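## Task

Pick the frontmost purple can out of the row standing behind the right-hand refrigerator door and set it down standing upright on the counter. Both refrigerator doors must be closed when you finish. All other cans have to stay inside the refrigerator, and any of them tipped over or leaning counts against the job. The task fails if the robot falls over or is left tilted.

## Robot and tools

ROBOT. TidyBot++: a base 0.54 m long, 0.50 m wide, 0.38 m tall on four powered casters, carrying one seven-joint arm with a two-finger gripper. The shoulder sits 0.12 m ahead of the base centre at 0.68 m height; upper arm 0.42 m, forearm 0.31 m, hand 0.31 m. base_camera is fixed on the base (about 0.22 m forward, 0.34 m up, tilted down); wrist_camera sits on the hand and looks along the fingers. The arm begins folded, hand down, sticking out up to 0.08 m in front of the base.

FRAMES. Base frame: origin on the floor below the base centre, x forward, y left, z up, metres. hand_pose and hand_target are in this frame and give the point between the finger pads as x, y, z, qw, qx, qy, qz; the hand's own z axis runs along the fingers, and the fingers close along its y axis. The odometry frame is the base frame as it stood at scene start; base_odometry (x, y in m, heading in rad from -3.142 to 3.142, left positive) only counts wheel rotation, so slip shows up as motion.

move. One action per call. Arguments:
- base: object of relative offsets from where the base was last reported, measured along the base axes at the command's start. translate_m -2 to 2 m (forward positive), strafe_m -2 to 2 m (left positive), rotate_rad -6.3 to 6.3 rad (counter-clockwise from above positive).
- joints: absolute targets by name, in radians: joint_1_rad (any angle; positive turns the arm clockwise from above), joint_2_rad -2.249 to 2.249 (shoulder, 0 = upper arm vertical, positive leans forward), joint_3_rad (any angle), joint_4_rad -2.579 to 2.579 (elbow, 0 straight, negative bends forward when joint_3_rad is 3.14), joint_5_rad (any angle), joint_6_rad -2.099 to 2.099 (wrist, negative bends the hand forward), joint_7_rad (any angle; at 1.57 with the hand down, fingers open left/right). gripper_pos 0 (open, gap about 85 mm) to 1 (closed, gap about 85 x (1 - gripper_pos) mm). Unlimited joints go the short way; send steps under half a turn to go further.
- target: one list of seven numbers for the single arm, an absolute hand pose in the base frame: [x, y, z in metres, qw, qx, qy, qz]. With target, joints may hold gripper_pos only.
- speeds: top-speed caps for this action: translate_m and strafe_m 0.05 to 0.5 m/s, rotate_rad 0.1 to 1.57 rad/s. When translating and strafing together, put the cap under just one of them.
- cameras: list of base_camera, wrist_camera or all; [] for none. blocking: true (default) returns when everything is at rest; false returns in about 0.5 s while motion continues.
A call with no action simply reports state and images.

wait: seconds 0 to 10, plus cameras; commands nothing. stop: brakes all running motions; the braked ones read "stopped". zoom_image: camera plus region [x0, y0, x1, y1] in pixels of that camera's latest image (base_camera 644x364, wrist_camera 644x476), at most 504 by 504. finished_scene: scene = the current scene's number; irreversible.

RESULTS. The "move" line is "done" or the worst status. base_status, joint_status and hand_status use moving, done, off_target (resting away from target, perhaps still pushing), contact_stop, time_out, not_followed, torque_fault, limit_stop_at_motor_heat. hand_status is done within 10 mm and 2 degrees. "joint command not followed" (with "cause:") means a self-collision check held the arm; "pose unreachable" means a target was withheld. motor_effort is percent of maximum with the peak of the last action in brackets; base_tilt is degrees, forward and right positive. on_its_own lists uncommanded behaviour; "pictures" names the images in order; ARM HIT flags a hard knock against the base or arm; MOTOR HOT appears at 60 °C, and a heat fault comes at 75 °C. A refused call or an uncommanded stop cancels the rest of that reply's move, wait and finished_scene calls; an invalid call does not.

HINTS. Targets usually end off_target by up to about 3 cm; correct by adding (wanted - hand_pose) to the last target's x, y, z. To hold still, resend hand_target, not hand_pose. For joints, resend last command + (wanted - read). A held can makes the arm sag; never command a loaded joint to its current reading. A pointing-down hand reaches at most about 0.94 m high, only close in; forward-pointing, low, close targets often fail or hit the base. Closed fingertips reach about 20 mm past the hand point. The arm does not avoid obstacles and keeps pushing when blocked.

AVOID. Dropping the can, releasing moving things, slamming doors, hard knocks, pushes, or squeezing a can hard while it still rests on a shelf. Do not drive or turn while the arm is caught at about 0.6 m or higher, or swing a stretched arm sideways: the robot can tip. Torque sensors fault above 104.5 N m (joints 1-4) or 51.3 N m (5-7), freezing the arm for 10 s. Keep the arm from staying stretched or loaded long, to limit heat. Brief random tugs on held objects may occur.

Each tool is called as name([rows], argument=value, ...), one row to a line, values as JSON.

## Session

move(joints={"joint_6_rad":-2.0})

Scene clock: 1.37 s.
Motor temperatures (°C): [34 35 35 39 42 40 46]
move: not_followed
base_odometry: x=+0.000 y=+0.000 heading=+0.000
base_tilt: forward=+0.2 right=+0.0
base_status: not commanded
joint_positions: joint_1_rad=+0.035 joint_2_rad=-0.347 joint_3_rad=+3.168 joint_4_rad=-2.524 joint_5_rad=+0.018 joint_6_rad=-1.031 joint_7_rad=+1.601 gripper_pos=+0.000
joint_status: joint_6_rad not_followed (moved -0.177 of -1.146)
motor_effort: joint_1_rad=+1(2) joint_2_rad=-1(2) joint_3_rad=+0(1) joint_4_rad=+13(17) joint_5_rad=+0(1) joint_6_rad=+0(4) joint_7_rad=+0(1)
hand_pose: x=+0.2135 y=-0.0083 z=+0.5879 quat_wxyz=(+0.002, +0.999, -0.010, -0.033) (m; base frame)
hand_target: x=+0.2077 y=-0.0080 z=+0.5897 quat_wxyz=(+0.001, +0.999, -0.010, -0.044) (m; base frame)
hand_status: not commanded
pictures: base_camera, wrist_camera
joint command not followed: on one or more control steps a check withheld the commanded joint targets, and the robot was not sent them on those steps. On the call's last step the targets were still withheld.
cause: the commanded joint targets, or the way to them, would bring two parts of the arm too close to each other (its gripper and another part of the arm, with the joints from joint_2_rad to joint_7_rad between them).
camera_calibration:
wrist_camera: T_world_to_cam=[[-0.0589223, -0.998263, -0.0000771399, 0.00889599], [-0.994556, 0.0586969, 0.0860982, 0.214489], [-0.0859441, 0.00514983, -0.996287, 0.744793], [0, 0, 0, 1]] pos_world=[0.277856, -0.00754483, 0.723561]

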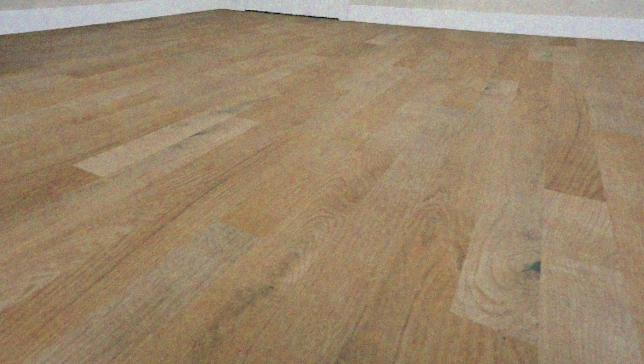

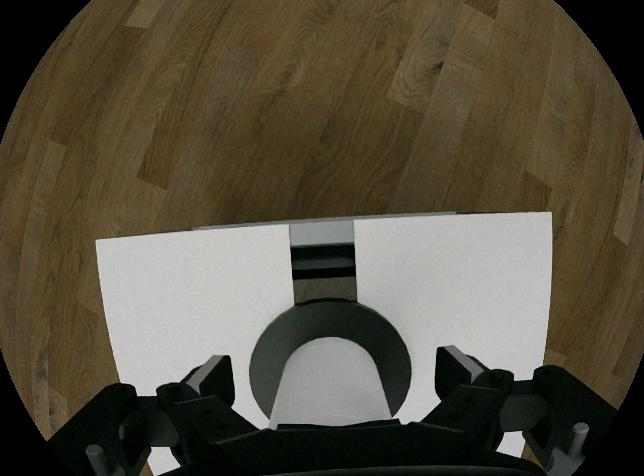

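move(joints={"joint_1_rad":0,"joint_6_rad":0.5}, cameras=["wrist_camera"])

move(base={"rotate_rad":1.57}, cameras=["wrist_camera"])

move(base={"rotate_rad":1.57}, cameras=["wrist_camera"])

move(base={"rotate_rad":1.57}, cameras=["wrist_camera"])

Scene clock: 10.03 s.
Motor temperatures (°C): [34 35 35 39 42 40 46]
move: done
base_odometry: x=+0.000 y=+0.000 heading=+0.000
base_tilt: forward=+0.2 right=+0.0
base_status: not commanded
joint_positions: joint_1_rad=+0.022 joint_2_rad=-0.347 joint_3_rad=+3.168 joint_4_rad=-2.524 joint_5_rad=+0.018 joint_6_rad=+0.432 joint_7_rad=+1.601 gripper_pos=+0.000
joint_status: all done
motor_effort: joint_1_rad=+1(2) joint_2_rad=-5(7) joint_3_rad=+1(2) joint_4_rad=+19(19) joint_5_rad=+1(1) joint_6_rad=+9(9) joint_7_rad=+1(1)
hand_pose: x=+0.5408 y=-0.0172 z=+0.8449 quat_wxyz=(+0.024, +0.766, +0.000, +0.643) (m; base frame)
hand_target: x=+0.5452 y=-0.0081 z=+0.8689 quat_wxyz=(+0.017, +0.742, +0.008, +0.671) (m; base frame)
hand_status: not commanded
pictures: wrist_camera
held back during your reply time, on 59 control steps: two parts of the arm were too close to each other, or the arm's last command would have brought them too close.
led back after a hold: the arm was led back toward your command in small steps, so it may still be short of it.
joint command not followed: on one or more control steps a check withheld the commanded joint targets, and the robot was not sent them on those steps.
cause: the commanded joint targets, or the way to them, would bring two parts of the arm too close to each other (the joints from joint_2_rad to joint_7_rad lie between them).
camera_calibration:
wrist_camera: T_world_to_cam=[[-0.0309508, -0.999512, -0.00411865, 0.00753538], [-0.191712, 0.00998056, -0.9814, 0.985309], [0.980963, -0.0295856, -0.191928, -0.228225], [0, 0, 0, 1]] pos_world=[0.413009, -0.00905438, 0.923211]

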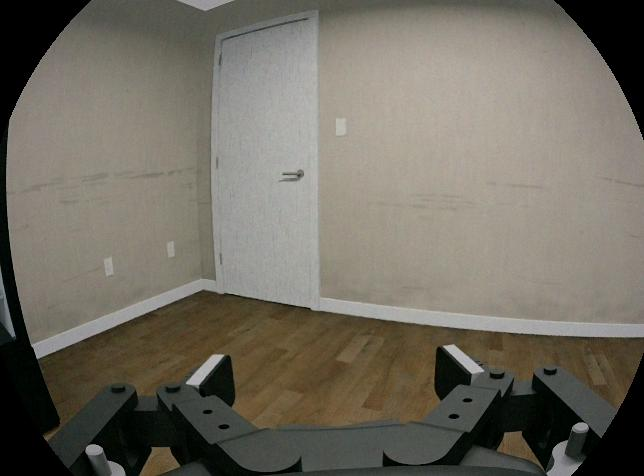

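Scene clock: 12.40 s.
Motor temperatures (°C): [34 35 35 39 42 40 46]
move: done
base_odometry: x=+0.000 y=+0.000 heading=+1.570
base_tilt: forward=+0.2 right=+0.0
base_status: done
joint_positions: joint_1_rad=+0.015 joint_2_rad=-0.347 joint_3_rad=+3.168 joint_4_rad=-2.524 joint_5_rad=+0.018 joint_6_rad=+0.433 joint_7_rad=+1.601 gripper_pos=+0.000
joint_status: not commanded
motor_effort: joint_1_rad=+2(2) joint_2_rad=-6(7) joint_3_rad=+1(2) joint_4_rad=+19(20) joint_5_rad=+0(1) joint_6_rad=+9(9) joint_7_rad=+0(1)
hand_pose: x=+0.5409 y=-0.0144 z=+0.8450 quat_wxyz=(+0.021, +0.766, +0.002, +0.643) (m; base frame)
hand_target: x=+0.5452 y=-0.0081 z=+0.8689 quat_wxyz=(+0.017, +0.742, +0.008, +0.671) (m; base frame)
hand_status: not commanded
pictures: wrist_camera
camera_calibration:
wrist_camera: T_world_to_cam=[[-0.0243386, -0.999695, -0.00410654, 0.00673931], [-0.191356, 0.00869047, -0.981482, 0.985291], [0.981219, -0.0231021, -0.191509, -0.22864], [0, 0, 0, 1]] pos_world=[0.413051, -0.00710745, 0.923287]

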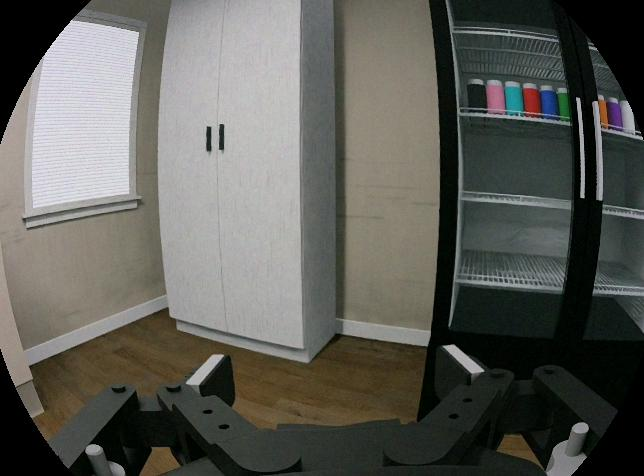

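Scene clock: 14.73 s.
Motor temperatures (°C): [34 35 35 39 42 40 46]
move: done
base_odometry: x=+0.000 y=+0.000 heading=+3.140
base_tilt: forward=+0.2 right=+0.0
base_status: done
joint_positions: joint_1_rad=+0.013 joint_2_rad=-0.347 joint_3_rad=+3.168 joint_4_rad=-2.524 joint_5_rad=+0.018 joint_6_rad=+0.433 joint_7_rad=+1.601 gripper_pos=+0.000
joint_status: not commanded
motor_effort: joint_1_rad=+2(3) joint_2_rad=-5(7) joint_3_rad=+1(2) joint_4_rad=+18(20) joint_5_rad=+1(1) joint_6_rad=+9(9) joint_7_rad=+1(1)
hand_pose: x=+0.5410 y=-0.0134 z=+0.8451 quat_wxyz=(+0.021, +0.765, +0.003, +0.643) (m; base frame)
hand_target: x=+0.5452 y=-0.0081 z=+0.8689 quat_wxyz=(+0.017, +0.742, +0.008, +0.671) (m; base frame)
hand_status: not commanded
pictures: wrist_camera
camera_calibration:
wrist_camera: T_world_to_cam=[[-0.0218118, -0.999754, -0.00409563, 0.00643078], [-0.191198, 0.00819233, -0.981517, 0.985283], [0.981309, -0.0206256, -0.19133, -0.228816], [0, 0, 0, 1]] pos_world=[0.413064, -0.00636203, 0.923319]

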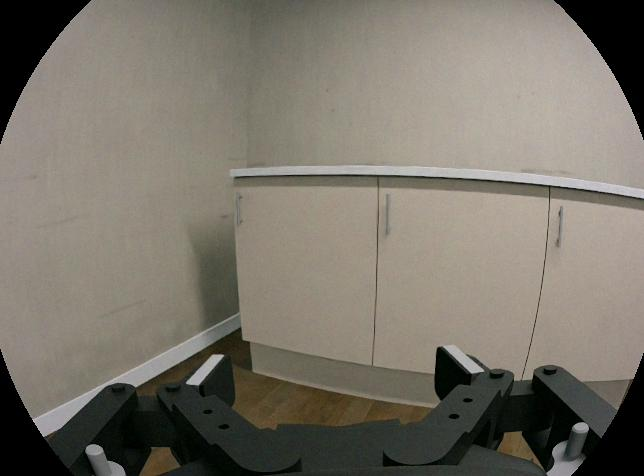

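Scene clock: 17.07 s.
Motor temperatures (°C): [34 35 35 39 42 40 46]
move: done
base_odometry: x=+0.000 y=+0.000 heading=-1.574
base_tilt: forward=+0.2 right=+0.0
base_status: done
joint_positions: joint_1_rad=+0.011 joint_2_rad=-0.347 joint_3_rad=+3.168 joint_4_rad=-2.524 joint_5_rad=+0.018 joint_6_rad=+0.433 joint_7_rad=+1.601 gripper_pos=+0.000
joint_status: not commanded
motor_effort: joint_1_rad=+1(2) joint_2_rad=-6(7) joint_3_rad=+1(2) joint_4_rad=+19(20) joint_5_rad=+1(1) joint_6_rad=+9(9) joint_7_rad=+1(1)
hand_pose: x=+0.5410 y=-0.0128 z=+0.8451 quat_wxyz=(+0.020, +0.765, +0.004, +0.643) (m; base frame)
hand_target: x=+0.5452 y=-0.0081 z=+0.8689 quat_wxyz=(+0.017, +0.742, +0.008, +0.671) (m; base frame)
hand_status: not commanded
pictures: wrist_camera
camera_calibration:
wrist_camera: T_world_to_cam=[[-0.020402, -0.999784, -0.00408503, 0.00625551], [-0.19109, 0.00790996, -0.981541, 0.985277], [0.98136, -0.0192448, -0.19121, -0.228932], [0, 0, 0, 1]] pos_world=[0.413069, -0.0059451, 0.923341]

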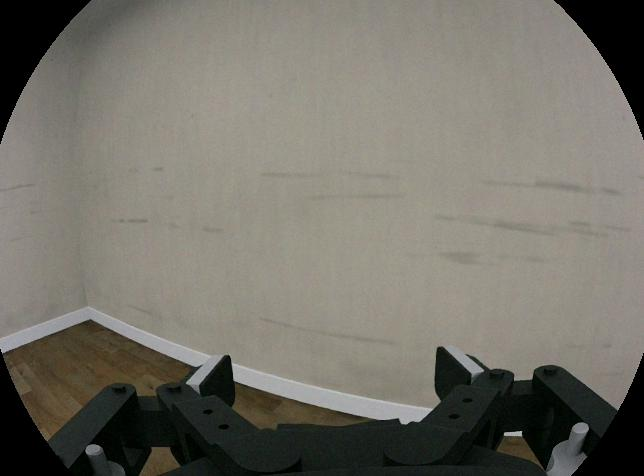

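move(base={"rotate_rad":2.45}, cameras=["wrist_camera"])

zoom_image(camera="wrist_camera", region=[150, 0, 550, 300])

Scene clock: 24.87 s.
Motor temperatures (°C): [34 35 35 39 42 40 46]
move: done
base_odometry: x=+0.000 y=+0.000 heading=+0.876
base_tilt: forward=+0.2 right=+0.0
base_status: done
joint_positions: joint_1_rad=+0.011 joint_2_rad=-0.347 joint_3_rad=+3.168 joint_4_rad=-2.524 joint_5_rad=+0.018 joint_6_rad=+0.433 joint_7_rad=+1.601 gripper_pos=+0.000
joint_status: not commanded
motor_effort: joint_1_rad=+1(2) joint_2_rad=-6(8) joint_3_rad=+1(2) joint_4_rad=+19(19) joint_5_rad=+0(1) joint_6_rad=+9(9) joint_7_rad=+1(1)
hand_pose: x=+0.5410 y=-0.0127 z=+0.8451 quat_wxyz=(+0.020, +0.765, +0.004, +0.643) (m; base frame)
hand_target: x=+0.5452 y=-0.0081 z=+0.8689 quat_wxyz=(+0.017, +0.742, +0.008, +0.671) (m; base frame)
hand_status: not commanded
pictures: wrist_camera
camera_calibration:
wrist_camera: T_world_to_cam=[[-0.020342, -0.999785, -0.00408442, 0.00624769], [-0.190971, 0.00789557, -0.981564, 0.98527], [0.981385, -0.019187, -0.191091, -0.229045], [0, 0, 0, 1]] pos_world=[0.413066, -0.00592761, 0.923363]

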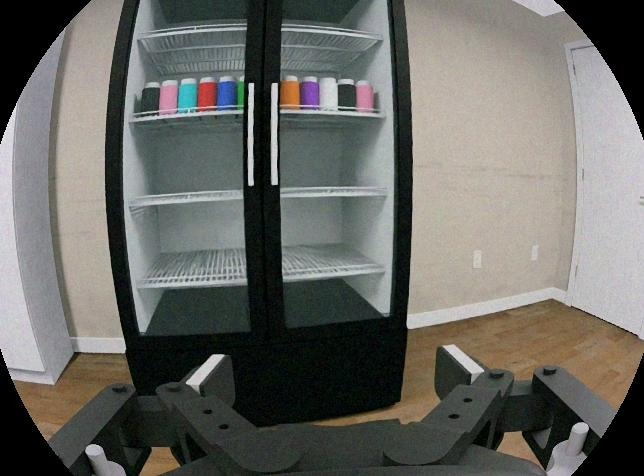

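Scaled by 1.260.

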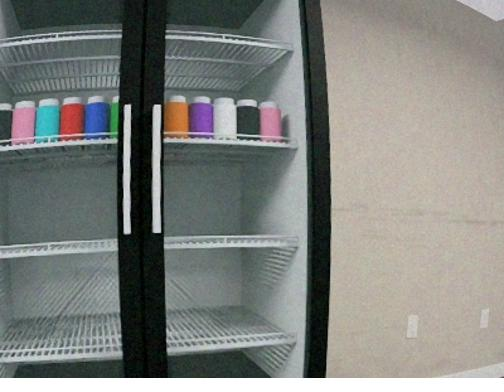

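move(base={"rotate_rad":0.24}, joints={"joint_6_rad":0.7}, cameras=["wrist_camera"])

zoom_image(camera="wrist_camera", region=[300, 50, 550, 250])

Scene clock: 39.80 s.
Motor temperatures (°C): [34 35 35 39 42 40 46]
move: done
base_odometry: x=+0.000 y=+0.000 heading=+1.116
base_tilt: forward=+0.2 right=+0.0
base_status: done
joint_positions: joint_1_rad=+0.011 joint_2_rad=-0.348 joint_3_rad=+3.168 joint_4_rad=-2.520 joint_5_rad=+0.018 joint_6_rad=+0.652 joint_7_rad=+1.601 gripper_pos=+0.000
joint_status: all done
motor_effort: joint_1_rad=+2(3) joint_2_rad=-6(8) joint_3_rad=+0(3) joint_4_rad=+20(21) joint_5_rad=+0(1) joint_6_rad=+9(11) joint_7_rad=+0(1)
hand_pose: x=+0.5457 y=-0.0122 z=+0.9152 quat_wxyz=(+0.022, +0.689, +0.004, +0.724) (m; base frame)
hand_target: x=+0.5452 y=-0.0077 z=+0.9310 quat_wxyz=(+0.019, +0.671, +0.008, +0.741) (m; base frame)
hand_status: not commanded
pictures: wrist_camera
camera_calibration:
wrist_camera: T_world_to_cam=[[-0.017681, -0.99984, -0.0027031, 0.00443982], [0.0309421, 0.00215506, -0.999519, 0.950231], [0.999365, -0.0177562, 0.030899, -0.433225], [0, 0, 0, 1]] pos_world=[0.403626, -0.0053011, 0.963172]

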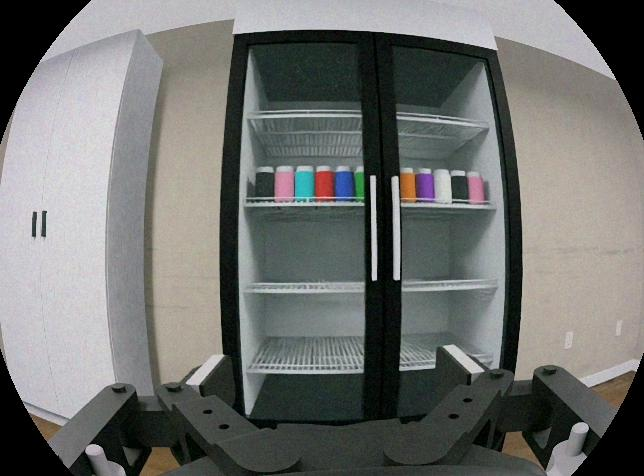

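Scaled by 2.016.

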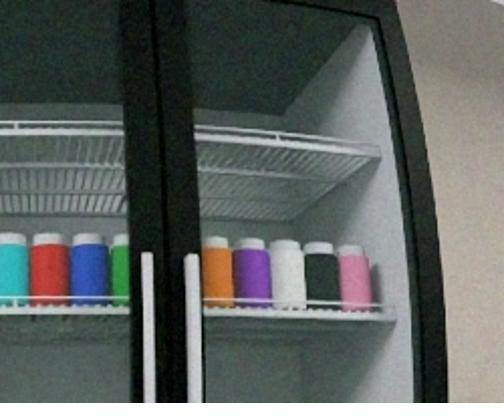

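move(base={"translate_m":0.45,"strafe_m":-0.24}, target=[0.62,0,1.03,0,0.7071,0,0.7071], cameras=["wrist_camera"])

zoom_image(camera="wrist_camera", region=[200, 0, 600, 400])

Scene clock: 62.13 s.
Motor temperatures (°C): [34 35 35 39 42 41 46]
move: off_target
base_odometry: x=+0.413 y=+0.299 heading=+1.116
base_tilt: forward=+0.2 right=+0.0
base_status: done
joint_positions: joint_1_rad=+0.010 joint_2_rad=-0.288 joint_3_rad=+3.167 joint_4_rad=-2.066 joint_5_rad=+0.018 joint_6_rad=+0.242 joint_7_rad=+1.601 gripper_pos=+0.000
joint_status: not commanded
motor_effort: joint_1_rad=+1(2) joint_2_rad=-11(13) joint_3_rad=+1(2) joint_4_rad=+22(22) joint_5_rad=+0(1) joint_6_rad=+9(10) joint_7_rad=+0(1)
hand_pose: x=+0.6181 y=-0.0172 z=+1.0315 quat_wxyz=(+0.026, +0.695, +0.003, +0.719) (m; base frame)
hand_target: x=+0.6200 y=+0.0000 z=+1.0300 quat_wxyz=(+0.000, +0.707, +0.000, +0.707) (m; base frame)
hand_status: off_target (0.017 m and 3.6 deg from the pose sent, 0.137 m and 3.9 deg at the start)
pictures: wrist_camera
camera_calibration:
wrist_camera: T_world_to_cam=[[-0.0240127, -0.999711, 0.0014431, 0.000720854], [0.0152857, -0.0018105, -0.999882, 1.07419], [0.999595, -0.0239878, 0.0153247, -0.493439], [0, 0, 0, 1]] pos_world=[0.476837, -0.00917106, 1.08162]

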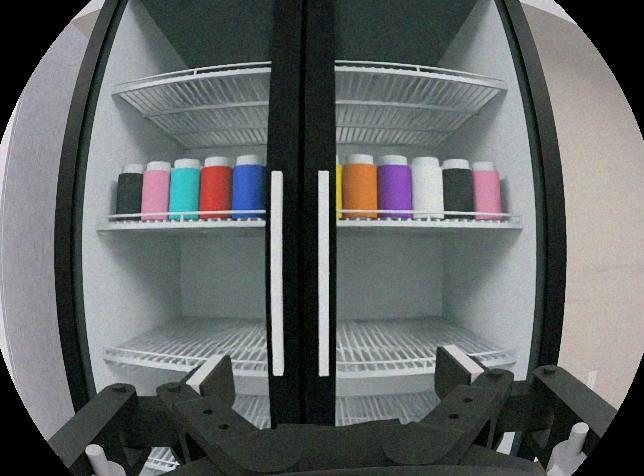

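Scaled by 1.260.

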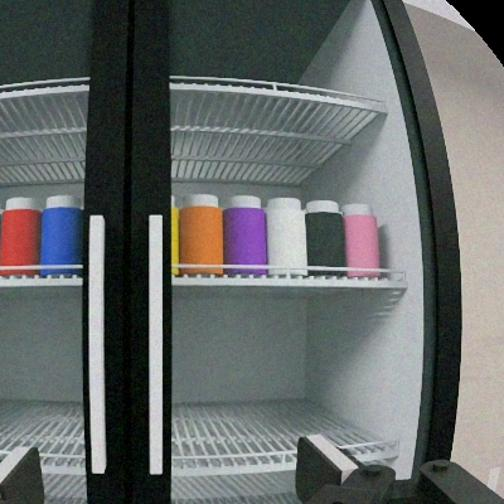

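move(base={"translate_m":0.30}, joints={"joint_1_rad":-0.02,"gripper_pos":0.35}, cameras=["wrist_camera"])

zoom_image(camera="wrist_camera", region=[150, 0, 600, 450])

Scene clock: 72.40 s.
Motor temperatures (°C): [34 35 35 39 42 40 46]
move: done
base_odometry: x=+0.545 y=+0.568 heading=+1.116
base_tilt: forward=+0.2 right=+0.0
base_status: done
joint_positions: joint_1_rad=+0.000 joint_2_rad=-0.280 joint_3_rad=+3.167 joint_4_rad=-2.064 joint_5_rad=+0.018 joint_6_rad=+0.238 joint_7_rad=+1.601 gripper_pos=+0.350
joint_status: all done
motor_effort: joint_1_rad=+0(2) joint_2_rad=-11(14) joint_3_rad=+1(1) joint_4_rad=+22(22) joint_5_rad=+0(1) joint_6_rad=+9(9) joint_7_rad=+0(1)
hand_pose: x=+0.6214 y=-0.0120 z=+1.0271 quat_wxyz=(+0.022, +0.699, +0.007, +0.715) (m; base frame)
hand_target: x=+0.6200 y=+0.0045 z=+1.0300 quat_wxyz=(-0.003, +0.707, +0.003, +0.707) (m; base frame)
hand_status: not commanded
pictures: wrist_camera
camera_calibration:
wrist_camera: T_world_to_cam=[[-0.0136064, -0.999906, 0.00162153, -0.000632113], [0.00421647, -0.00167904, -0.99999, 1.07668], [0.999899, -0.0135994, 0.00423892, -0.485232], [0, 0, 0, 1]] pos_world=[0.480635, -0.00542313, 1.07873]

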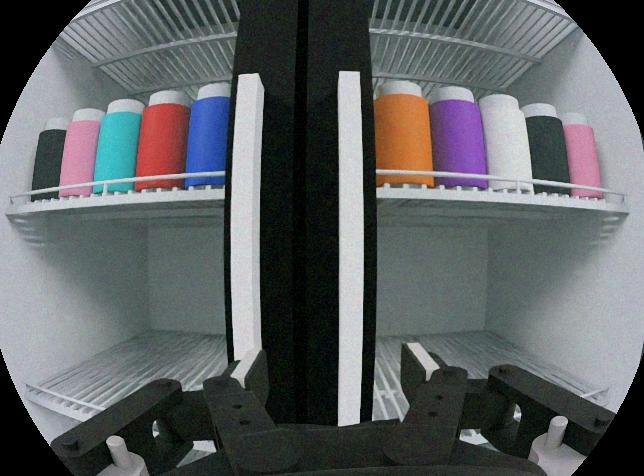

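Scaled by 1.120.

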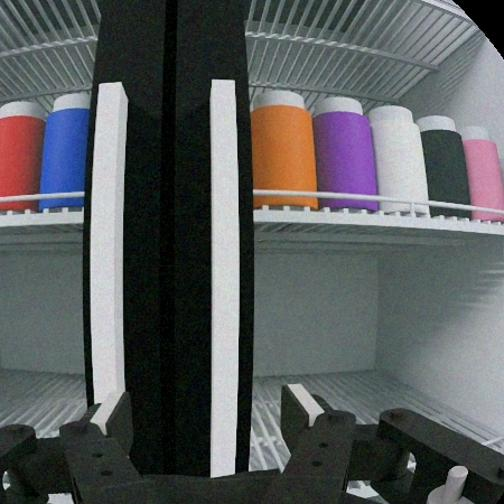

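move(base={"translate_m":0.10,"strafe_m":-0.012}, speeds={"translate_m":0.1}, cameras=["wrist_camera"])

zoom_image(camera="wrist_camera", region=[150, 0, 600, 450])

Scene clock: 78.10 s.
Motor temperatures (°C): [34 35 35 39 42 40 46]
move: done
base_odometry: x=+0.600 y=+0.653 heading=+1.116
base_tilt: forward=+0.2 right=+0.0
base_status: done
joint_positions: joint_1_rad=+0.000 joint_2_rad=-0.282 joint_3_rad=+3.167 joint_4_rad=-2.064 joint_5_rad=+0.018 joint_6_rad=+0.237 joint_7_rad=+1.601 gripper_pos=+0.350
joint_status: not commanded
motor_effort: joint_1_rad=+1(2) joint_2_rad=-11(14) joint_3_rad=+2(2) joint_4_rad=+22(23) joint_5_rad=+0(1) joint_6_rad=+9(9) joint_7_rad=+1(1)
hand_pose: x=+0.6206 y=-0.0119 z=+1.0283 quat_wxyz=(+0.022, +0.698, +0.007, +0.716) (m; base frame)
hand_target: x=+0.6200 y=+0.0045 z=+1.0300 quat_wxyz=(-0.003, +0.707, +0.003, +0.707) (m; base frame)
hand_status: not commanded
pictures: wrist_camera
camera_calibration:
wrist_camera: T_world_to_cam=[[-0.0135014, -0.999908, 0.00160437, -0.000632779], [0.00649417, -0.00169217, -0.999977, 1.07652], [0.999888, -0.0134906, 0.00651641, -0.486759], [0, 0, 0, 1]] pos_world=[0.479704, -0.00537775, 1.07967]

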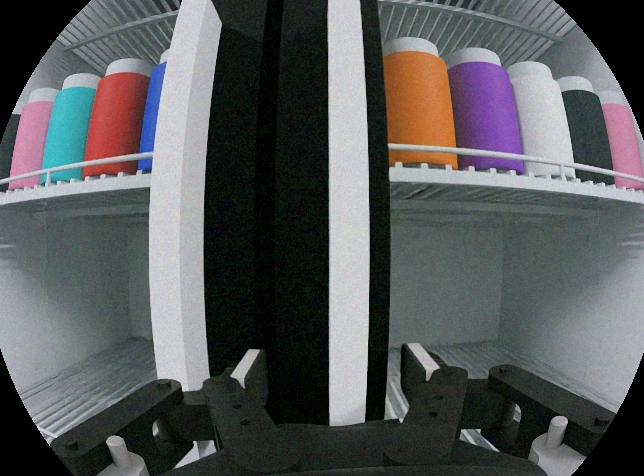

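Scaled by 1.120.

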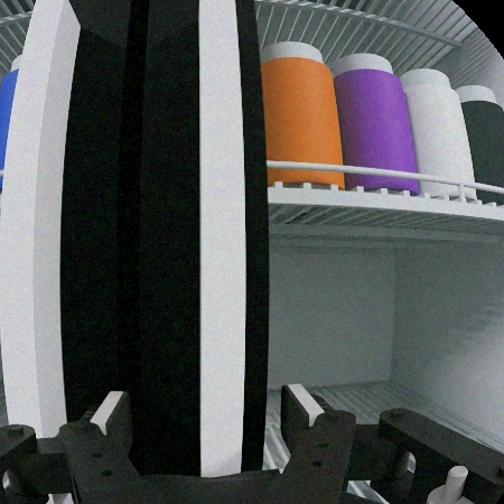

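move(base={"translate_m":0.03,"strafe_m":-0.005}, speeds={"translate_m":0.1}, cameras=["wrist_camera"])

move(joints={"gripper_pos":0.7}, cameras=["wrist_camera"])

Scene clock: 84.47 s.
Motor temperatures (°C): [34 35 35 39 42 40 46]
move: done
base_odometry: x=+0.617 y=+0.678 heading=+1.116
base_tilt: forward=+0.2 right=+0.0
base_status: done
joint_positions: joint_1_rad=-0.003 joint_2_rad=-0.330 joint_3_rad=+3.165 joint_4_rad=-2.078 joint_5_rad=+0.018 joint_6_rad=+0.206 joint_7_rad=+1.601 gripper_pos=+0.350
joint_status: not commanded
motor_effort: joint_1_rad=+2(2) joint_2_rad=-1(11) joint_3_rad=+1(4) joint_4_rad=+28(32) joint_5_rad=+0(1) joint_6_rad=+13(15) joint_7_rad=+0(1)
hand_pose: x=+0.6033 y=-0.0094 z=+1.0334 quat_wxyz=(+0.020, +0.697, +0.009, +0.717) (m; base frame)
hand_target: x=+0.6200 y=+0.0045 z=+1.0300 quat_wxyz=(-0.003, +0.707, +0.003, +0.707) (m; base frame)
hand_status: not commanded
pictures: wrist_camera
camera_calibration:
wrist_camera: T_world_to_cam=[[-0.00898626, -0.999959, 0.00134092, -0.000790453], [0.00892055, -0.00142108, -0.999959, 1.08023], [0.99992, -0.00897394, 0.00893295, -0.471871], [0, 0, 0, 1]] pos_world=[0.46219, -0.00348987, 1.0844]

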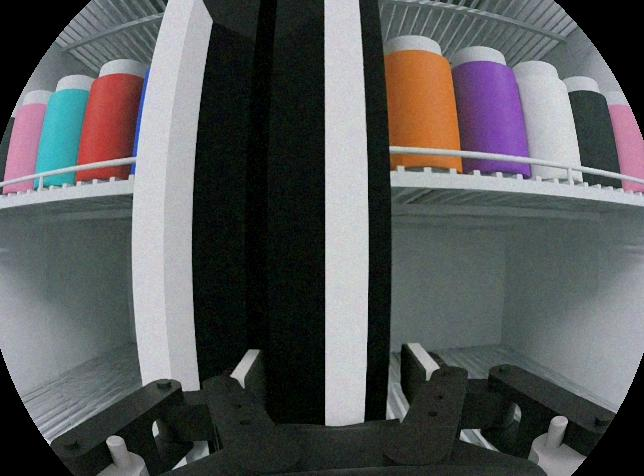

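Scene clock: 85.20 s.
Motor temperatures (°C): [34 35 35 39 42 40 46]
move: off_target
base_odometry: x=+0.617 y=+0.677 heading=+1.116
base_tilt: forward=+0.2 right=+0.0
base_status: not commanded
joint_positions: joint_1_rad=-0.006 joint_2_rad=-0.336 joint_3_rad=+3.164 joint_4_rad=-2.080 joint_5_rad=+0.018 joint_6_rad=+0.199 joint_7_rad=+1.596 gripper_pos=+0.486
joint_status: gripper_pos off_target (ended at +0.486, target +0.700)
motor_effort: joint_1_rad=+1(5) joint_2_rad=+0(2) joint_3_rad=+0(5) joint_4_rad=+30(31) joint_5_rad=+1(4) joint_6_rad=+13(15) joint_7_rad=+1(2)
hand_pose: x=+0.6013 y=-0.0072 z=+1.0334 quat_wxyz=(+0.017, +0.698, +0.008, +0.716) (m; base frame)
hand_target: x=+0.6200 y=+0.0045 z=+1.0300 quat_wxyz=(-0.003, +0.707, +0.003, +0.707) (m; base frame)
hand_status: not commanded
pictures: wrist_camera
camera_calibration:
wrist_camera: T_world_to_cam=[[-0.00467354, -0.999981, -0.00394818, 0.00421455], [0.00691387, 0.00391582, -0.999968, 1.08148], [0.999965, -0.00470069, 0.00689544, -0.46782], [0, 0, 0, 1]] pos_world=[0.460346, -0.00221949, 1.08469]

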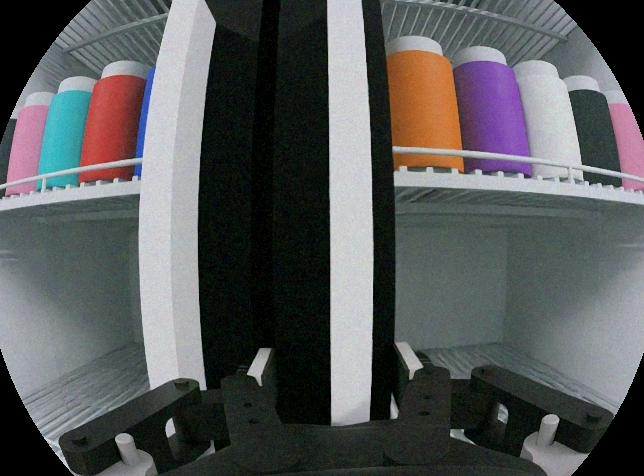

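zoom_image(camera="wrist_camera", region=[180, 300, 480, 476])

Scaled by 1.680.

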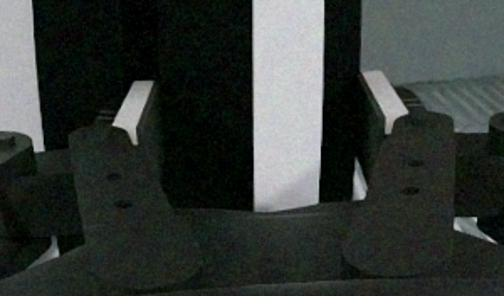

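move(joints={"gripper_pos":0.8}, cameras=["wrist_camera"])

zoom_image(camera="wrist_camera", region=[180, 300, 480, 476])

Scene clock: 104.03 s.
Motor temperatures (°C): [34 35 35 39 42 40 46]
move: off_target
base_odometry: x=+0.617 y=+0.677 heading=+1.116
base_tilt: forward=+0.2 right=+0.0
base_status: not commanded
joint_positions: joint_1_rad=-0.006 joint_2_rad=-0.336 joint_3_rad=+3.163 joint_4_rad=-2.080 joint_5_rad=+0.018 joint_6_rad=+0.199 joint_7_rad=+1.596 gripper_pos=+0.486
joint_status: gripper_pos off_target (ended at +0.486, target +0.800)
motor_effort: joint_1_rad=-1(2) joint_2_rad=+0(1) joint_3_rad=-2(2) joint_4_rad=+29(29) joint_5_rad=+1(1) joint_6_rad=+13(13) joint_7_rad=+1(1)
hand_pose: x=+0.6013 y=-0.0068 z=+1.0334 quat_wxyz=(+0.017, +0.698, +0.009, +0.716) (m; base frame)
hand_target: x=+0.6200 y=+0.0045 z=+1.0300 quat_wxyz=(-0.003, +0.707, +0.003, +0.707) (m; base frame)
hand_status: not commanded
pictures: wrist_camera
camera_calibration:
wrist_camera: T_world_to_cam=[[-0.00399289, -0.999985, -0.00380283, 0.00403439], [0.00691215, 0.00377517, -0.999969, 1.08148], [0.999968, -0.00401905, 0.00689697, -0.467816], [0, 0, 0, 1]] pos_world=[0.460342, -0.00192862, 1.08469]

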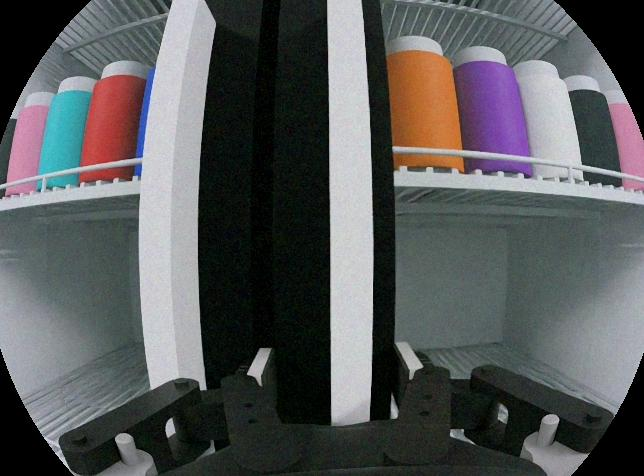

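Scaled by 1.680.

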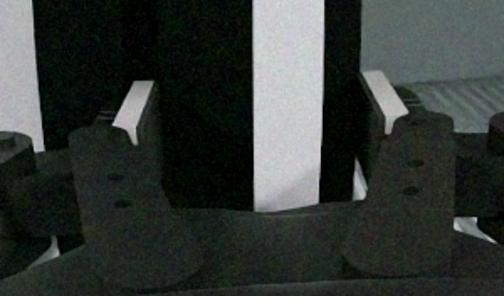

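move(joints={"gripper_pos":0.35}, cameras=[])

move(base={"translate_m":-0.10}, cameras=[])

move(base={"translate_m":0.022,"strafe_m":-0.208,"rotate_rad":0.3}, joints={"gripper_pos":0.5}, cameras=["wrist_camera"])

zoom_image(camera="wrist_camera", region=[100, 100, 500, 476])

Scene clock: 119.93 s.
Motor temperatures (°C): [34 35 35 39 42 40 46]
move: done
base_odometry: x=+0.617 y=+0.678 heading=+1.116
base_tilt: forward=+0.2 right=+0.0
base_status: not commanded
joint_positions: joint_1_rad=-0.006 joint_2_rad=-0.331 joint_3_rad=+3.167 joint_4_rad=-2.074 joint_5_rad=+0.018 joint_6_rad=+0.199 joint_7_rad=+1.596 gripper_pos=+0.350
joint_status: all done
motor_effort: joint_1_rad=-1(6) joint_2_rad=-2(6) joint_3_rad=-1(7) joint_4_rad=+25(29) joint_5_rad=+0(1) joint_6_rad=+11(13) joint_7_rad=+0(1)
hand_pose: x=+0.6032 y=-0.0089 z=+1.0343 quat_wxyz=(+0.017, +0.697, +0.007, +0.716) (m; base frame)
hand_target: x=+0.6200 y=+0.0045 z=+1.0300 quat_wxyz=(-0.003, +0.707, +0.003, +0.707) (m; base frame)
hand_status: not commanded
pictures: none
No camera images: "cameras" was empty.

Scene clock: 121.17 s.
Motor temperatures (°C): [34 35 35 39 42 40 46]
move: done
base_odometry: x=+0.573 y=+0.588 heading=+1.116
base_tilt: forward=+0.2 right=+0.0
base_status: done
joint_positions: joint_1_rad=-0.007 joint_2_rad=-0.290 joint_3_rad=+3.163 joint_4_rad=-2.055 joint_5_rad=+0.018 joint_6_rad=+0.199 joint_7_rad=+1.596 gripper_pos=+0.350
joint_status: not commanded
motor_effort: joint_1_rad=+1(2) joint_2_rad=-10(14) joint_3_rad=+1(2) joint_4_rad=+21(24) joint_5_rad=+0(1) joint_6_rad=+9(10) joint_7_rad=+0(1)
hand_pose: x=+0.6186 y=-0.0060 z=+1.0263 quat_wxyz=(+0.016, +0.705, +0.010, +0.709) (m; base frame)
hand_target: x=+0.6200 y=+0.0045 z=+1.0300 quat_wxyz=(-0.003, +0.707, +0.003, +0.707) (m; base frame)
hand_status: not commanded
pictures: none
No camera images: "cameras" was empty.

Scene clock: 122.80 s.
Motor temperatures (°C): [34 35 35 39 42 40 46]
move: done
base_odometry: x=+0.770 y=+0.516 heading=+1.417
base_tilt: forward=+0.2 right=+0.0
base_status: done
joint_positions: joint_1_rad=-0.012 joint_2_rad=-0.290 joint_3_rad=+3.155 joint_4_rad=-2.055 joint_5_rad=+0.018 joint_6_rad=+0.199 joint_7_rad=+1.596 gripper_pos=+0.500
joint_status: all done
motor_effort: joint_1_rad=+1(3) joint_2_rad=-11(12) joint_3_rad=+0(4) joint_4_rad=+21(22) joint_5_rad=+0(1) joint_6_rad=+9(9) joint_7_rad=+0(1)
hand_pose: x=+0.6186 y=+0.0010 z=+1.0262 quat_wxyz=(+0.013, +0.705, +0.015, +0.709) (m; base frame)
hand_target: x=+0.6200 y=+0.0045 z=+1.0300 quat_wxyz=(-0.003, +0.707, +0.003, +0.707) (m; base frame)
hand_status: not commanded
pictures: wrist_camera
camera_calibration:
wrist_camera: T_world_to_cam=[[0.00983578, -0.999951, -0.000592709, 0.0000893277], [-0.014282, 0.000452196, -0.999898, 1.08718], [0.99985, 0.00984324, -0.0142769, -0.463166], [0, 0, 0, 1]] pos_world=[0.478622, 0.00415676, 1.08046]

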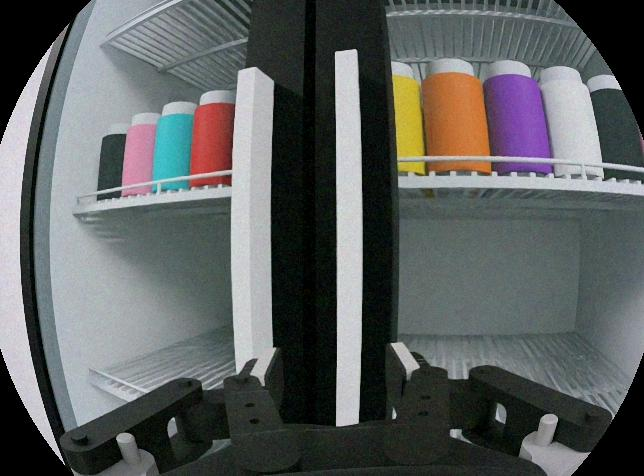

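Scaled by 1.260.

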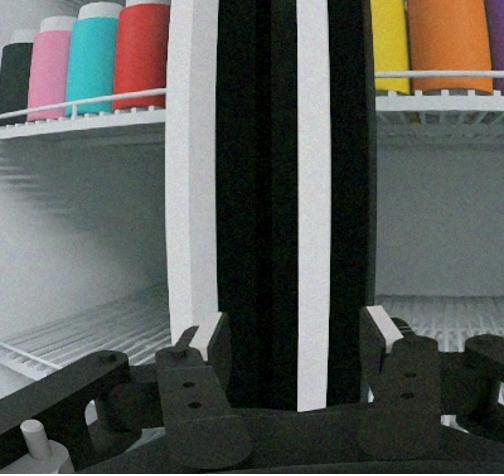

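move(base={"translate_m":0.095,"strafe_m":-0.009}, speeds={"translate_m":0.1}, cameras=["wrist_camera"])

zoom_image(camera="wrist_camera", region=[180, 276, 480, 476])

move(joints={"gripper_pos":0.75}, cameras=[])

zoom_image(camera="wrist_camera", region=[180, 276, 480, 476])

Scene clock: 140.10 s.
Motor temperatures (°C): [34 35 35 39 42 40 46]
move: done
base_odometry: x=+0.794 y=+0.608 heading=+1.417
base_tilt: forward=+0.2 right=+0.0
base_status: done
joint_positions: joint_1_rad=-0.012 joint_2_rad=-0.347 joint_3_rad=+3.154 joint_4_rad=-2.083 joint_5_rad=+0.018 joint_6_rad=+0.180 joint_7_rad=+1.596 gripper_pos=+0.500
joint_status: not commanded
motor_effort: joint_1_rad=+1(3) joint_2_rad=+2(12) joint_3_rad=+1(3) joint_4_rad=+29(33) joint_5_rad=+1(1) joint_6_rad=+13(16) joint_7_rad=+0(1)
hand_pose: x=+0.5973 y=+0.0011 z=+1.0306 quat_wxyz=(+0.012, +0.702, +0.015, +0.712) (m; base frame)
hand_target: x=+0.6200 y=+0.0045 z=+1.0300 quat_wxyz=(-0.003, +0.707, +0.003, +0.707) (m; base frame)
hand_status: not commanded
pictures: wrist_camera
camera_calibration:
wrist_camera: T_world_to_cam=[[0.0103081, -0.999946, -0.000937157, 0.000485869], [-0.0047572, 0.000888156, -0.999988, 1.08568], [0.999936, 0.0103124, -0.00474779, -0.45175], [0, 0, 0, 1]] pos_world=[0.456881, 0.00418024, 1.08352]

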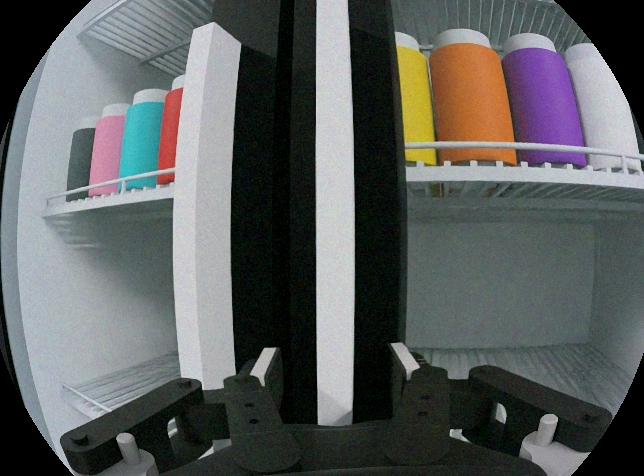

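Scaled by 1.680.

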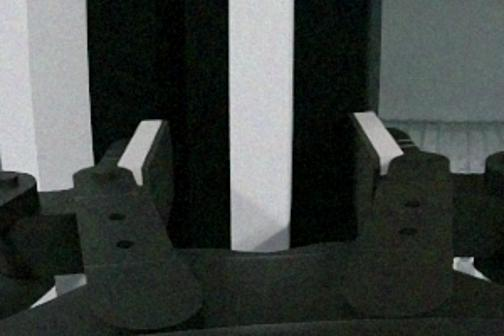

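Scene clock: 140.93 s.
Motor temperatures (°C): [34 35 35 39 42 40 46]
move: done
base_odometry: x=+0.793 y=+0.608 heading=+1.417
base_tilt: forward=+0.2 right=+0.0
base_status: not commanded
joint_positions: joint_1_rad=-0.018 joint_2_rad=-0.343 joint_3_rad=+3.151 joint_4_rad=-2.069 joint_5_rad=+0.018 joint_6_rad=+0.179 joint_7_rad=+1.596 gripper_pos=+0.750
joint_status: all done
motor_effort: joint_1_rad=+2(4) joint_2_rad=+1(5) joint_3_rad=+2(5) joint_4_rad=+28(33) joint_5_rad=+1(2) joint_6_rad=+13(16) joint_7_rad=+1(2)
hand_pose: x=+0.5995 y=+0.0058 z=+1.0368 quat_wxyz=(+0.010, +0.699, +0.018, +0.715) (m; base frame)
hand_target: x=+0.6200 y=+0.0045 z=+1.0300 quat_wxyz=(-0.003, +0.707, +0.003, +0.707) (m; base frame)
hand_status: not commanded
pictures: none
No camera images: "cameras" was empty.

Scaled by 1.680.

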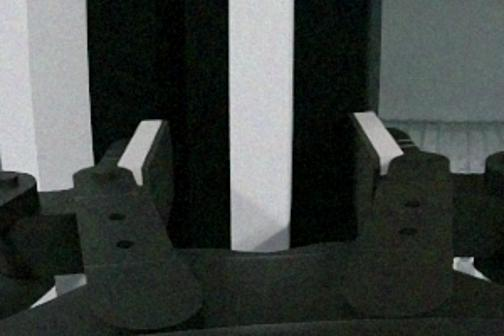

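move(joints={"gripper_pos":0.9}, cameras=["wrist_camera"])

zoom_image(camera="wrist_camera", region=[180, 276, 480, 476])

Scene clock: 143.83 s.
Motor temperatures (°C): [34 35 35 39 42 40 46]
move: done
base_odometry: x=+0.793 y=+0.608 heading=+1.417
base_tilt: forward=+0.2 right=+0.0
base_status: not commanded
joint_positions: joint_1_rad=-0.016 joint_2_rad=-0.343 joint_3_rad=+3.157 joint_4_rad=-2.069 joint_5_rad=+0.018 joint_6_rad=+0.179 joint_7_rad=+1.594 gripper_pos=+0.879
joint_status: all done
motor_effort: joint_1_rad=+0(3) joint_2_rad=+3(4) joint_3_rad=+0(3) joint_4_rad=+29(30) joint_5_rad=+2(2) joint_6_rad=+13(14) joint_7_rad=+2(2)
hand_pose: x=+0.5994 y=+0.0015 z=+1.0369 quat_wxyz=(+0.011, +0.699, +0.014, +0.715) (m; base frame)
hand_target: x=+0.6200 y=+0.0045 z=+1.0300 quat_wxyz=(-0.003, +0.707, +0.003, +0.707) (m; base frame)
hand_status: not commanded
pictures: wrist_camera
camera_calibration:
wrist_camera: T_world_to_cam=[[0.0117726, -0.999926, -0.00314055, 0.00221949], [0.00400262, 0.00318786, -0.999987, 1.08677], [0.999923, 0.0117598, 0.00403985, -0.462884], [0, 0, 0, 1]] pos_world=[0.458473, 0.0041983, 1.08863]

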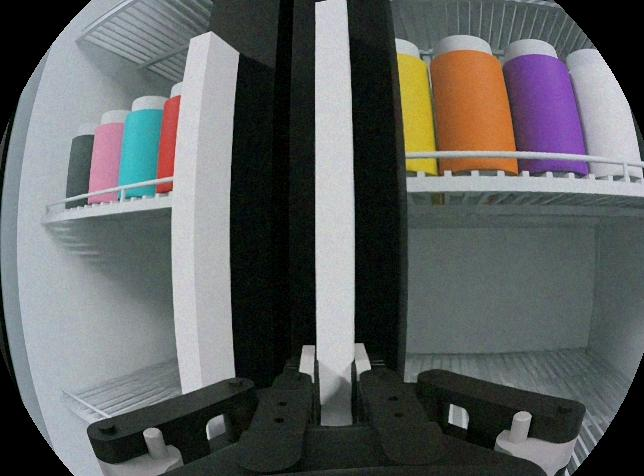

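Scaled by 1.680.

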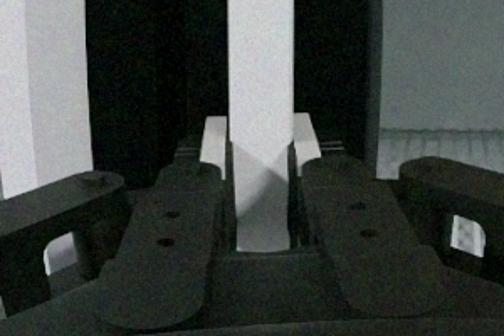

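move(joints={"gripper_pos":0.95}, base={"translate_m":-0.056,"strafe_m":-0.083,"rotate_rad":0.15}, speeds={"translate_m":0.15}, cameras=["wrist_camera"])

Scene clock: 153.63 s.
Motor temperatures (°C): [34 35 35 40 42 40 46]
move: off_target
base_odometry: x=+0.867 y=+0.540 heading=+1.567
base_tilt: forward=+0.2 right=+0.0
base_status: done
joint_positions: joint_1_rad=-0.010 joint_2_rad=-0.233 joint_3_rad=+3.169 joint_4_rad=-1.988 joint_5_rad=+0.018 joint_6_rad=+0.185 joint_7_rad=+1.594 gripper_pos=+0.902
joint_status: gripper_pos off_target (ended at +0.902, target +0.950)
motor_effort: joint_1_rad=-1(8) joint_2_rad=-22(24) joint_3_rad=-4(11) joint_4_rad=+12(28) joint_5_rad=+3(3) joint_6_rad=+3(12) joint_7_rad=+3(3)
hand_pose: x=+0.6423 y=-0.0088 z=+1.0340 quat_wxyz=(+0.017, +0.707, +0.007, +0.707) (m; base frame)
hand_target: x=+0.6200 y=+0.0045 z=+1.0300 quat_wxyz=(-0.003, +0.707, +0.003, +0.707) (m; base frame)
hand_status: not commanded
pictures: wrist_camera
camera_calibration:
wrist_camera: T_world_to_cam=[[-0.00724456, -0.999963, -0.00456518, 0.00508491], [-0.0187371, 0.00470025, -0.999813, 1.09821], [0.999798, -0.00715767, -0.0187705, -0.482171], [0, 0, 0, 1]] pos_world=[0.502688, -0.00352836, 1.08898]

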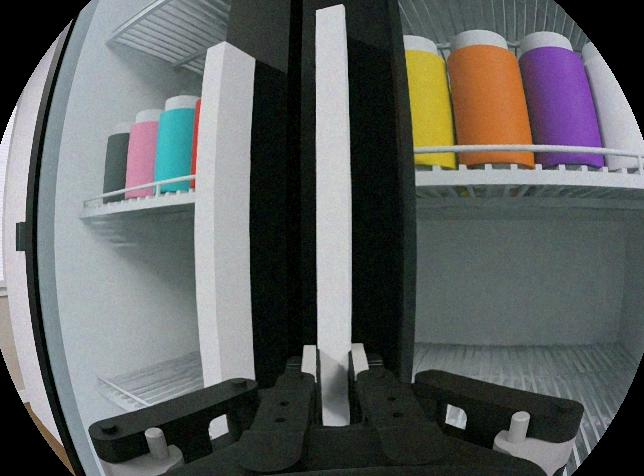

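move(base={"translate_m":-0.056,"strafe_m":-0.06,"rotate_rad":0.1}, speeds={"translate_m":0.15}, cameras=["wrist_camera"])

Scene clock: 157.17 s.
Motor temperatures (°C): [34 36 35 40 42 40 46]
move: done
base_odometry: x=+0.927 y=+0.484 heading=+1.668
base_tilt: forward=+0.2 right=+0.0
base_status: done
joint_positions: joint_1_rad=-0.024 joint_2_rad=-0.286 joint_3_rad=+3.152 joint_4_rad=-2.038 joint_5_rad=+0.017 joint_6_rad=+0.182 joint_7_rad=+1.594 gripper_pos=+0.950
joint_status: not commanded
on_its_own: gripper_pos moved +0.048 to your old target +0.950
motor_effort: joint_1_rad=+1(11) joint_2_rad=-11(25) joint_3_rad=+0(14) joint_4_rad=+22(23) joint_5_rad=+0(4) joint_6_rad=+9(10) joint_7_rad=+1(2)
hand_pose: x=+0.6208 y=+0.0084 z=+1.0296 quat_wxyz=(+0.007, +0.706, +0.019, +0.708) (m; base frame)
hand_target: x=+0.6200 y=+0.0045 z=+1.0300 quat_wxyz=(-0.003, +0.707, +0.003, +0.707) (m; base frame)
hand_status: not commanded
pictures: wrist_camera
camera_calibration:
wrist_camera: T_world_to_cam=[[0.0237968, -0.999716, -0.00160682, -0.000221789], [-0.0181547, 0.00117487, -0.999834, 1.09294], [0.999552, 0.023822, -0.0181216, -0.461382], [0, 0, 0, 1]] pos_world=[0.481022, 0.00948526, 1.08439]

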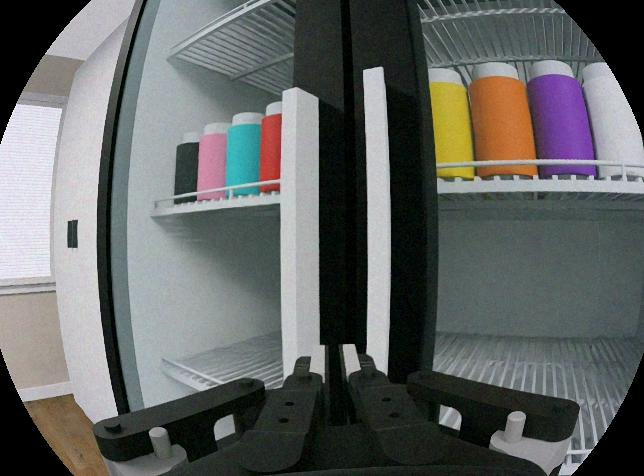

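move(base={"translate_m":-0.1}, joints={"gripper_pos":0.55}, cameras=[])

move(base={"translate_m":0.165,"strafe_m":0.223,"rotate_rad":-0.368}, cameras=["wrist_camera"])

Scene clock: 166.10 s.
Motor temperatures (°C): [34 36 35 40 42 40 46]
move: done
base_odometry: x=+0.936 y=+0.385 heading=+1.668
base_tilt: forward=+0.2 right=+0.0
base_status: done
joint_positions: joint_1_rad=-0.024 joint_2_rad=-0.290 joint_3_rad=+3.152 joint_4_rad=-2.038 joint_5_rad=+0.017 joint_6_rad=+0.182 joint_7_rad=+1.594 gripper_pos=+0.550
joint_status: all done
motor_effort: joint_1_rad=+0(2) joint_2_rad=-10(15) joint_3_rad=+0(2) joint_4_rad=+22(22) joint_5_rad=+0(1) joint_6_rad=+9(9) joint_7_rad=+0(1)
hand_pose: x=+0.6194 y=+0.0083 z=+1.0316 quat_wxyz=(+0.007, +0.705, +0.019, +0.709) (m; base frame)
hand_target: x=+0.6200 y=+0.0045 z=+1.0300 quat_wxyz=(-0.003, +0.707, +0.003, +0.707) (m; base frame)
hand_status: not commanded
pictures: none
No camera images: "cameras" was empty.

Scene clock: 167.90 s.
Motor temperatures (°C): [34 36 35 40 42 40 46]
move: done
base_odometry: x=+0.698 y=+0.527 heading=+1.299
base_tilt: forward=+0.2 right=+0.0
base_status: done
joint_positions: joint_1_rad=-0.023 joint_2_rad=-0.290 joint_3_rad=+3.156 joint_4_rad=-2.038 joint_5_rad=+0.017 joint_6_rad=+0.182 joint_7_rad=+1.594 gripper_pos=+0.550
joint_status: not commanded
motor_effort: joint_1_rad=+1(3) joint_2_rad=-11(13) joint_3_rad=+1(4) joint_4_rad=+21(23) joint_5_rad=+0(1) joint_6_rad=+9(9) joint_7_rad=+0(1)
hand_pose: x=+0.6197 y=+0.0052 z=+1.0313 quat_wxyz=(+0.009, +0.705, +0.017, +0.709) (m; base frame)
hand_target: x=+0.6200 y=+0.0045 z=+1.0300 quat_wxyz=(-0.003, +0.707, +0.003, +0.707) (m; base frame)
hand_status: not commanded
pictures: wrist_camera
camera_calibration:
wrist_camera: T_world_to_cam=[[0.0184329, -0.999826, -0.002867, 0.00127585], [-0.0147075, 0.00259603, -0.999888, 1.09258], [0.999722, 0.0184731, -0.014657, -0.463814], [0, 0, 0, 1]] pos_world=[0.47973, 0.00700732, 1.08566]

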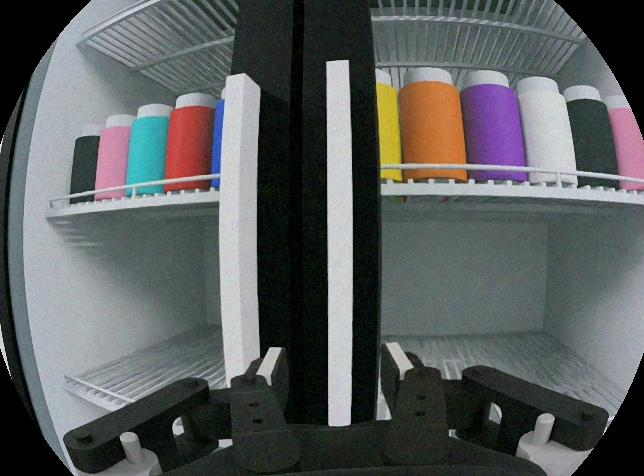

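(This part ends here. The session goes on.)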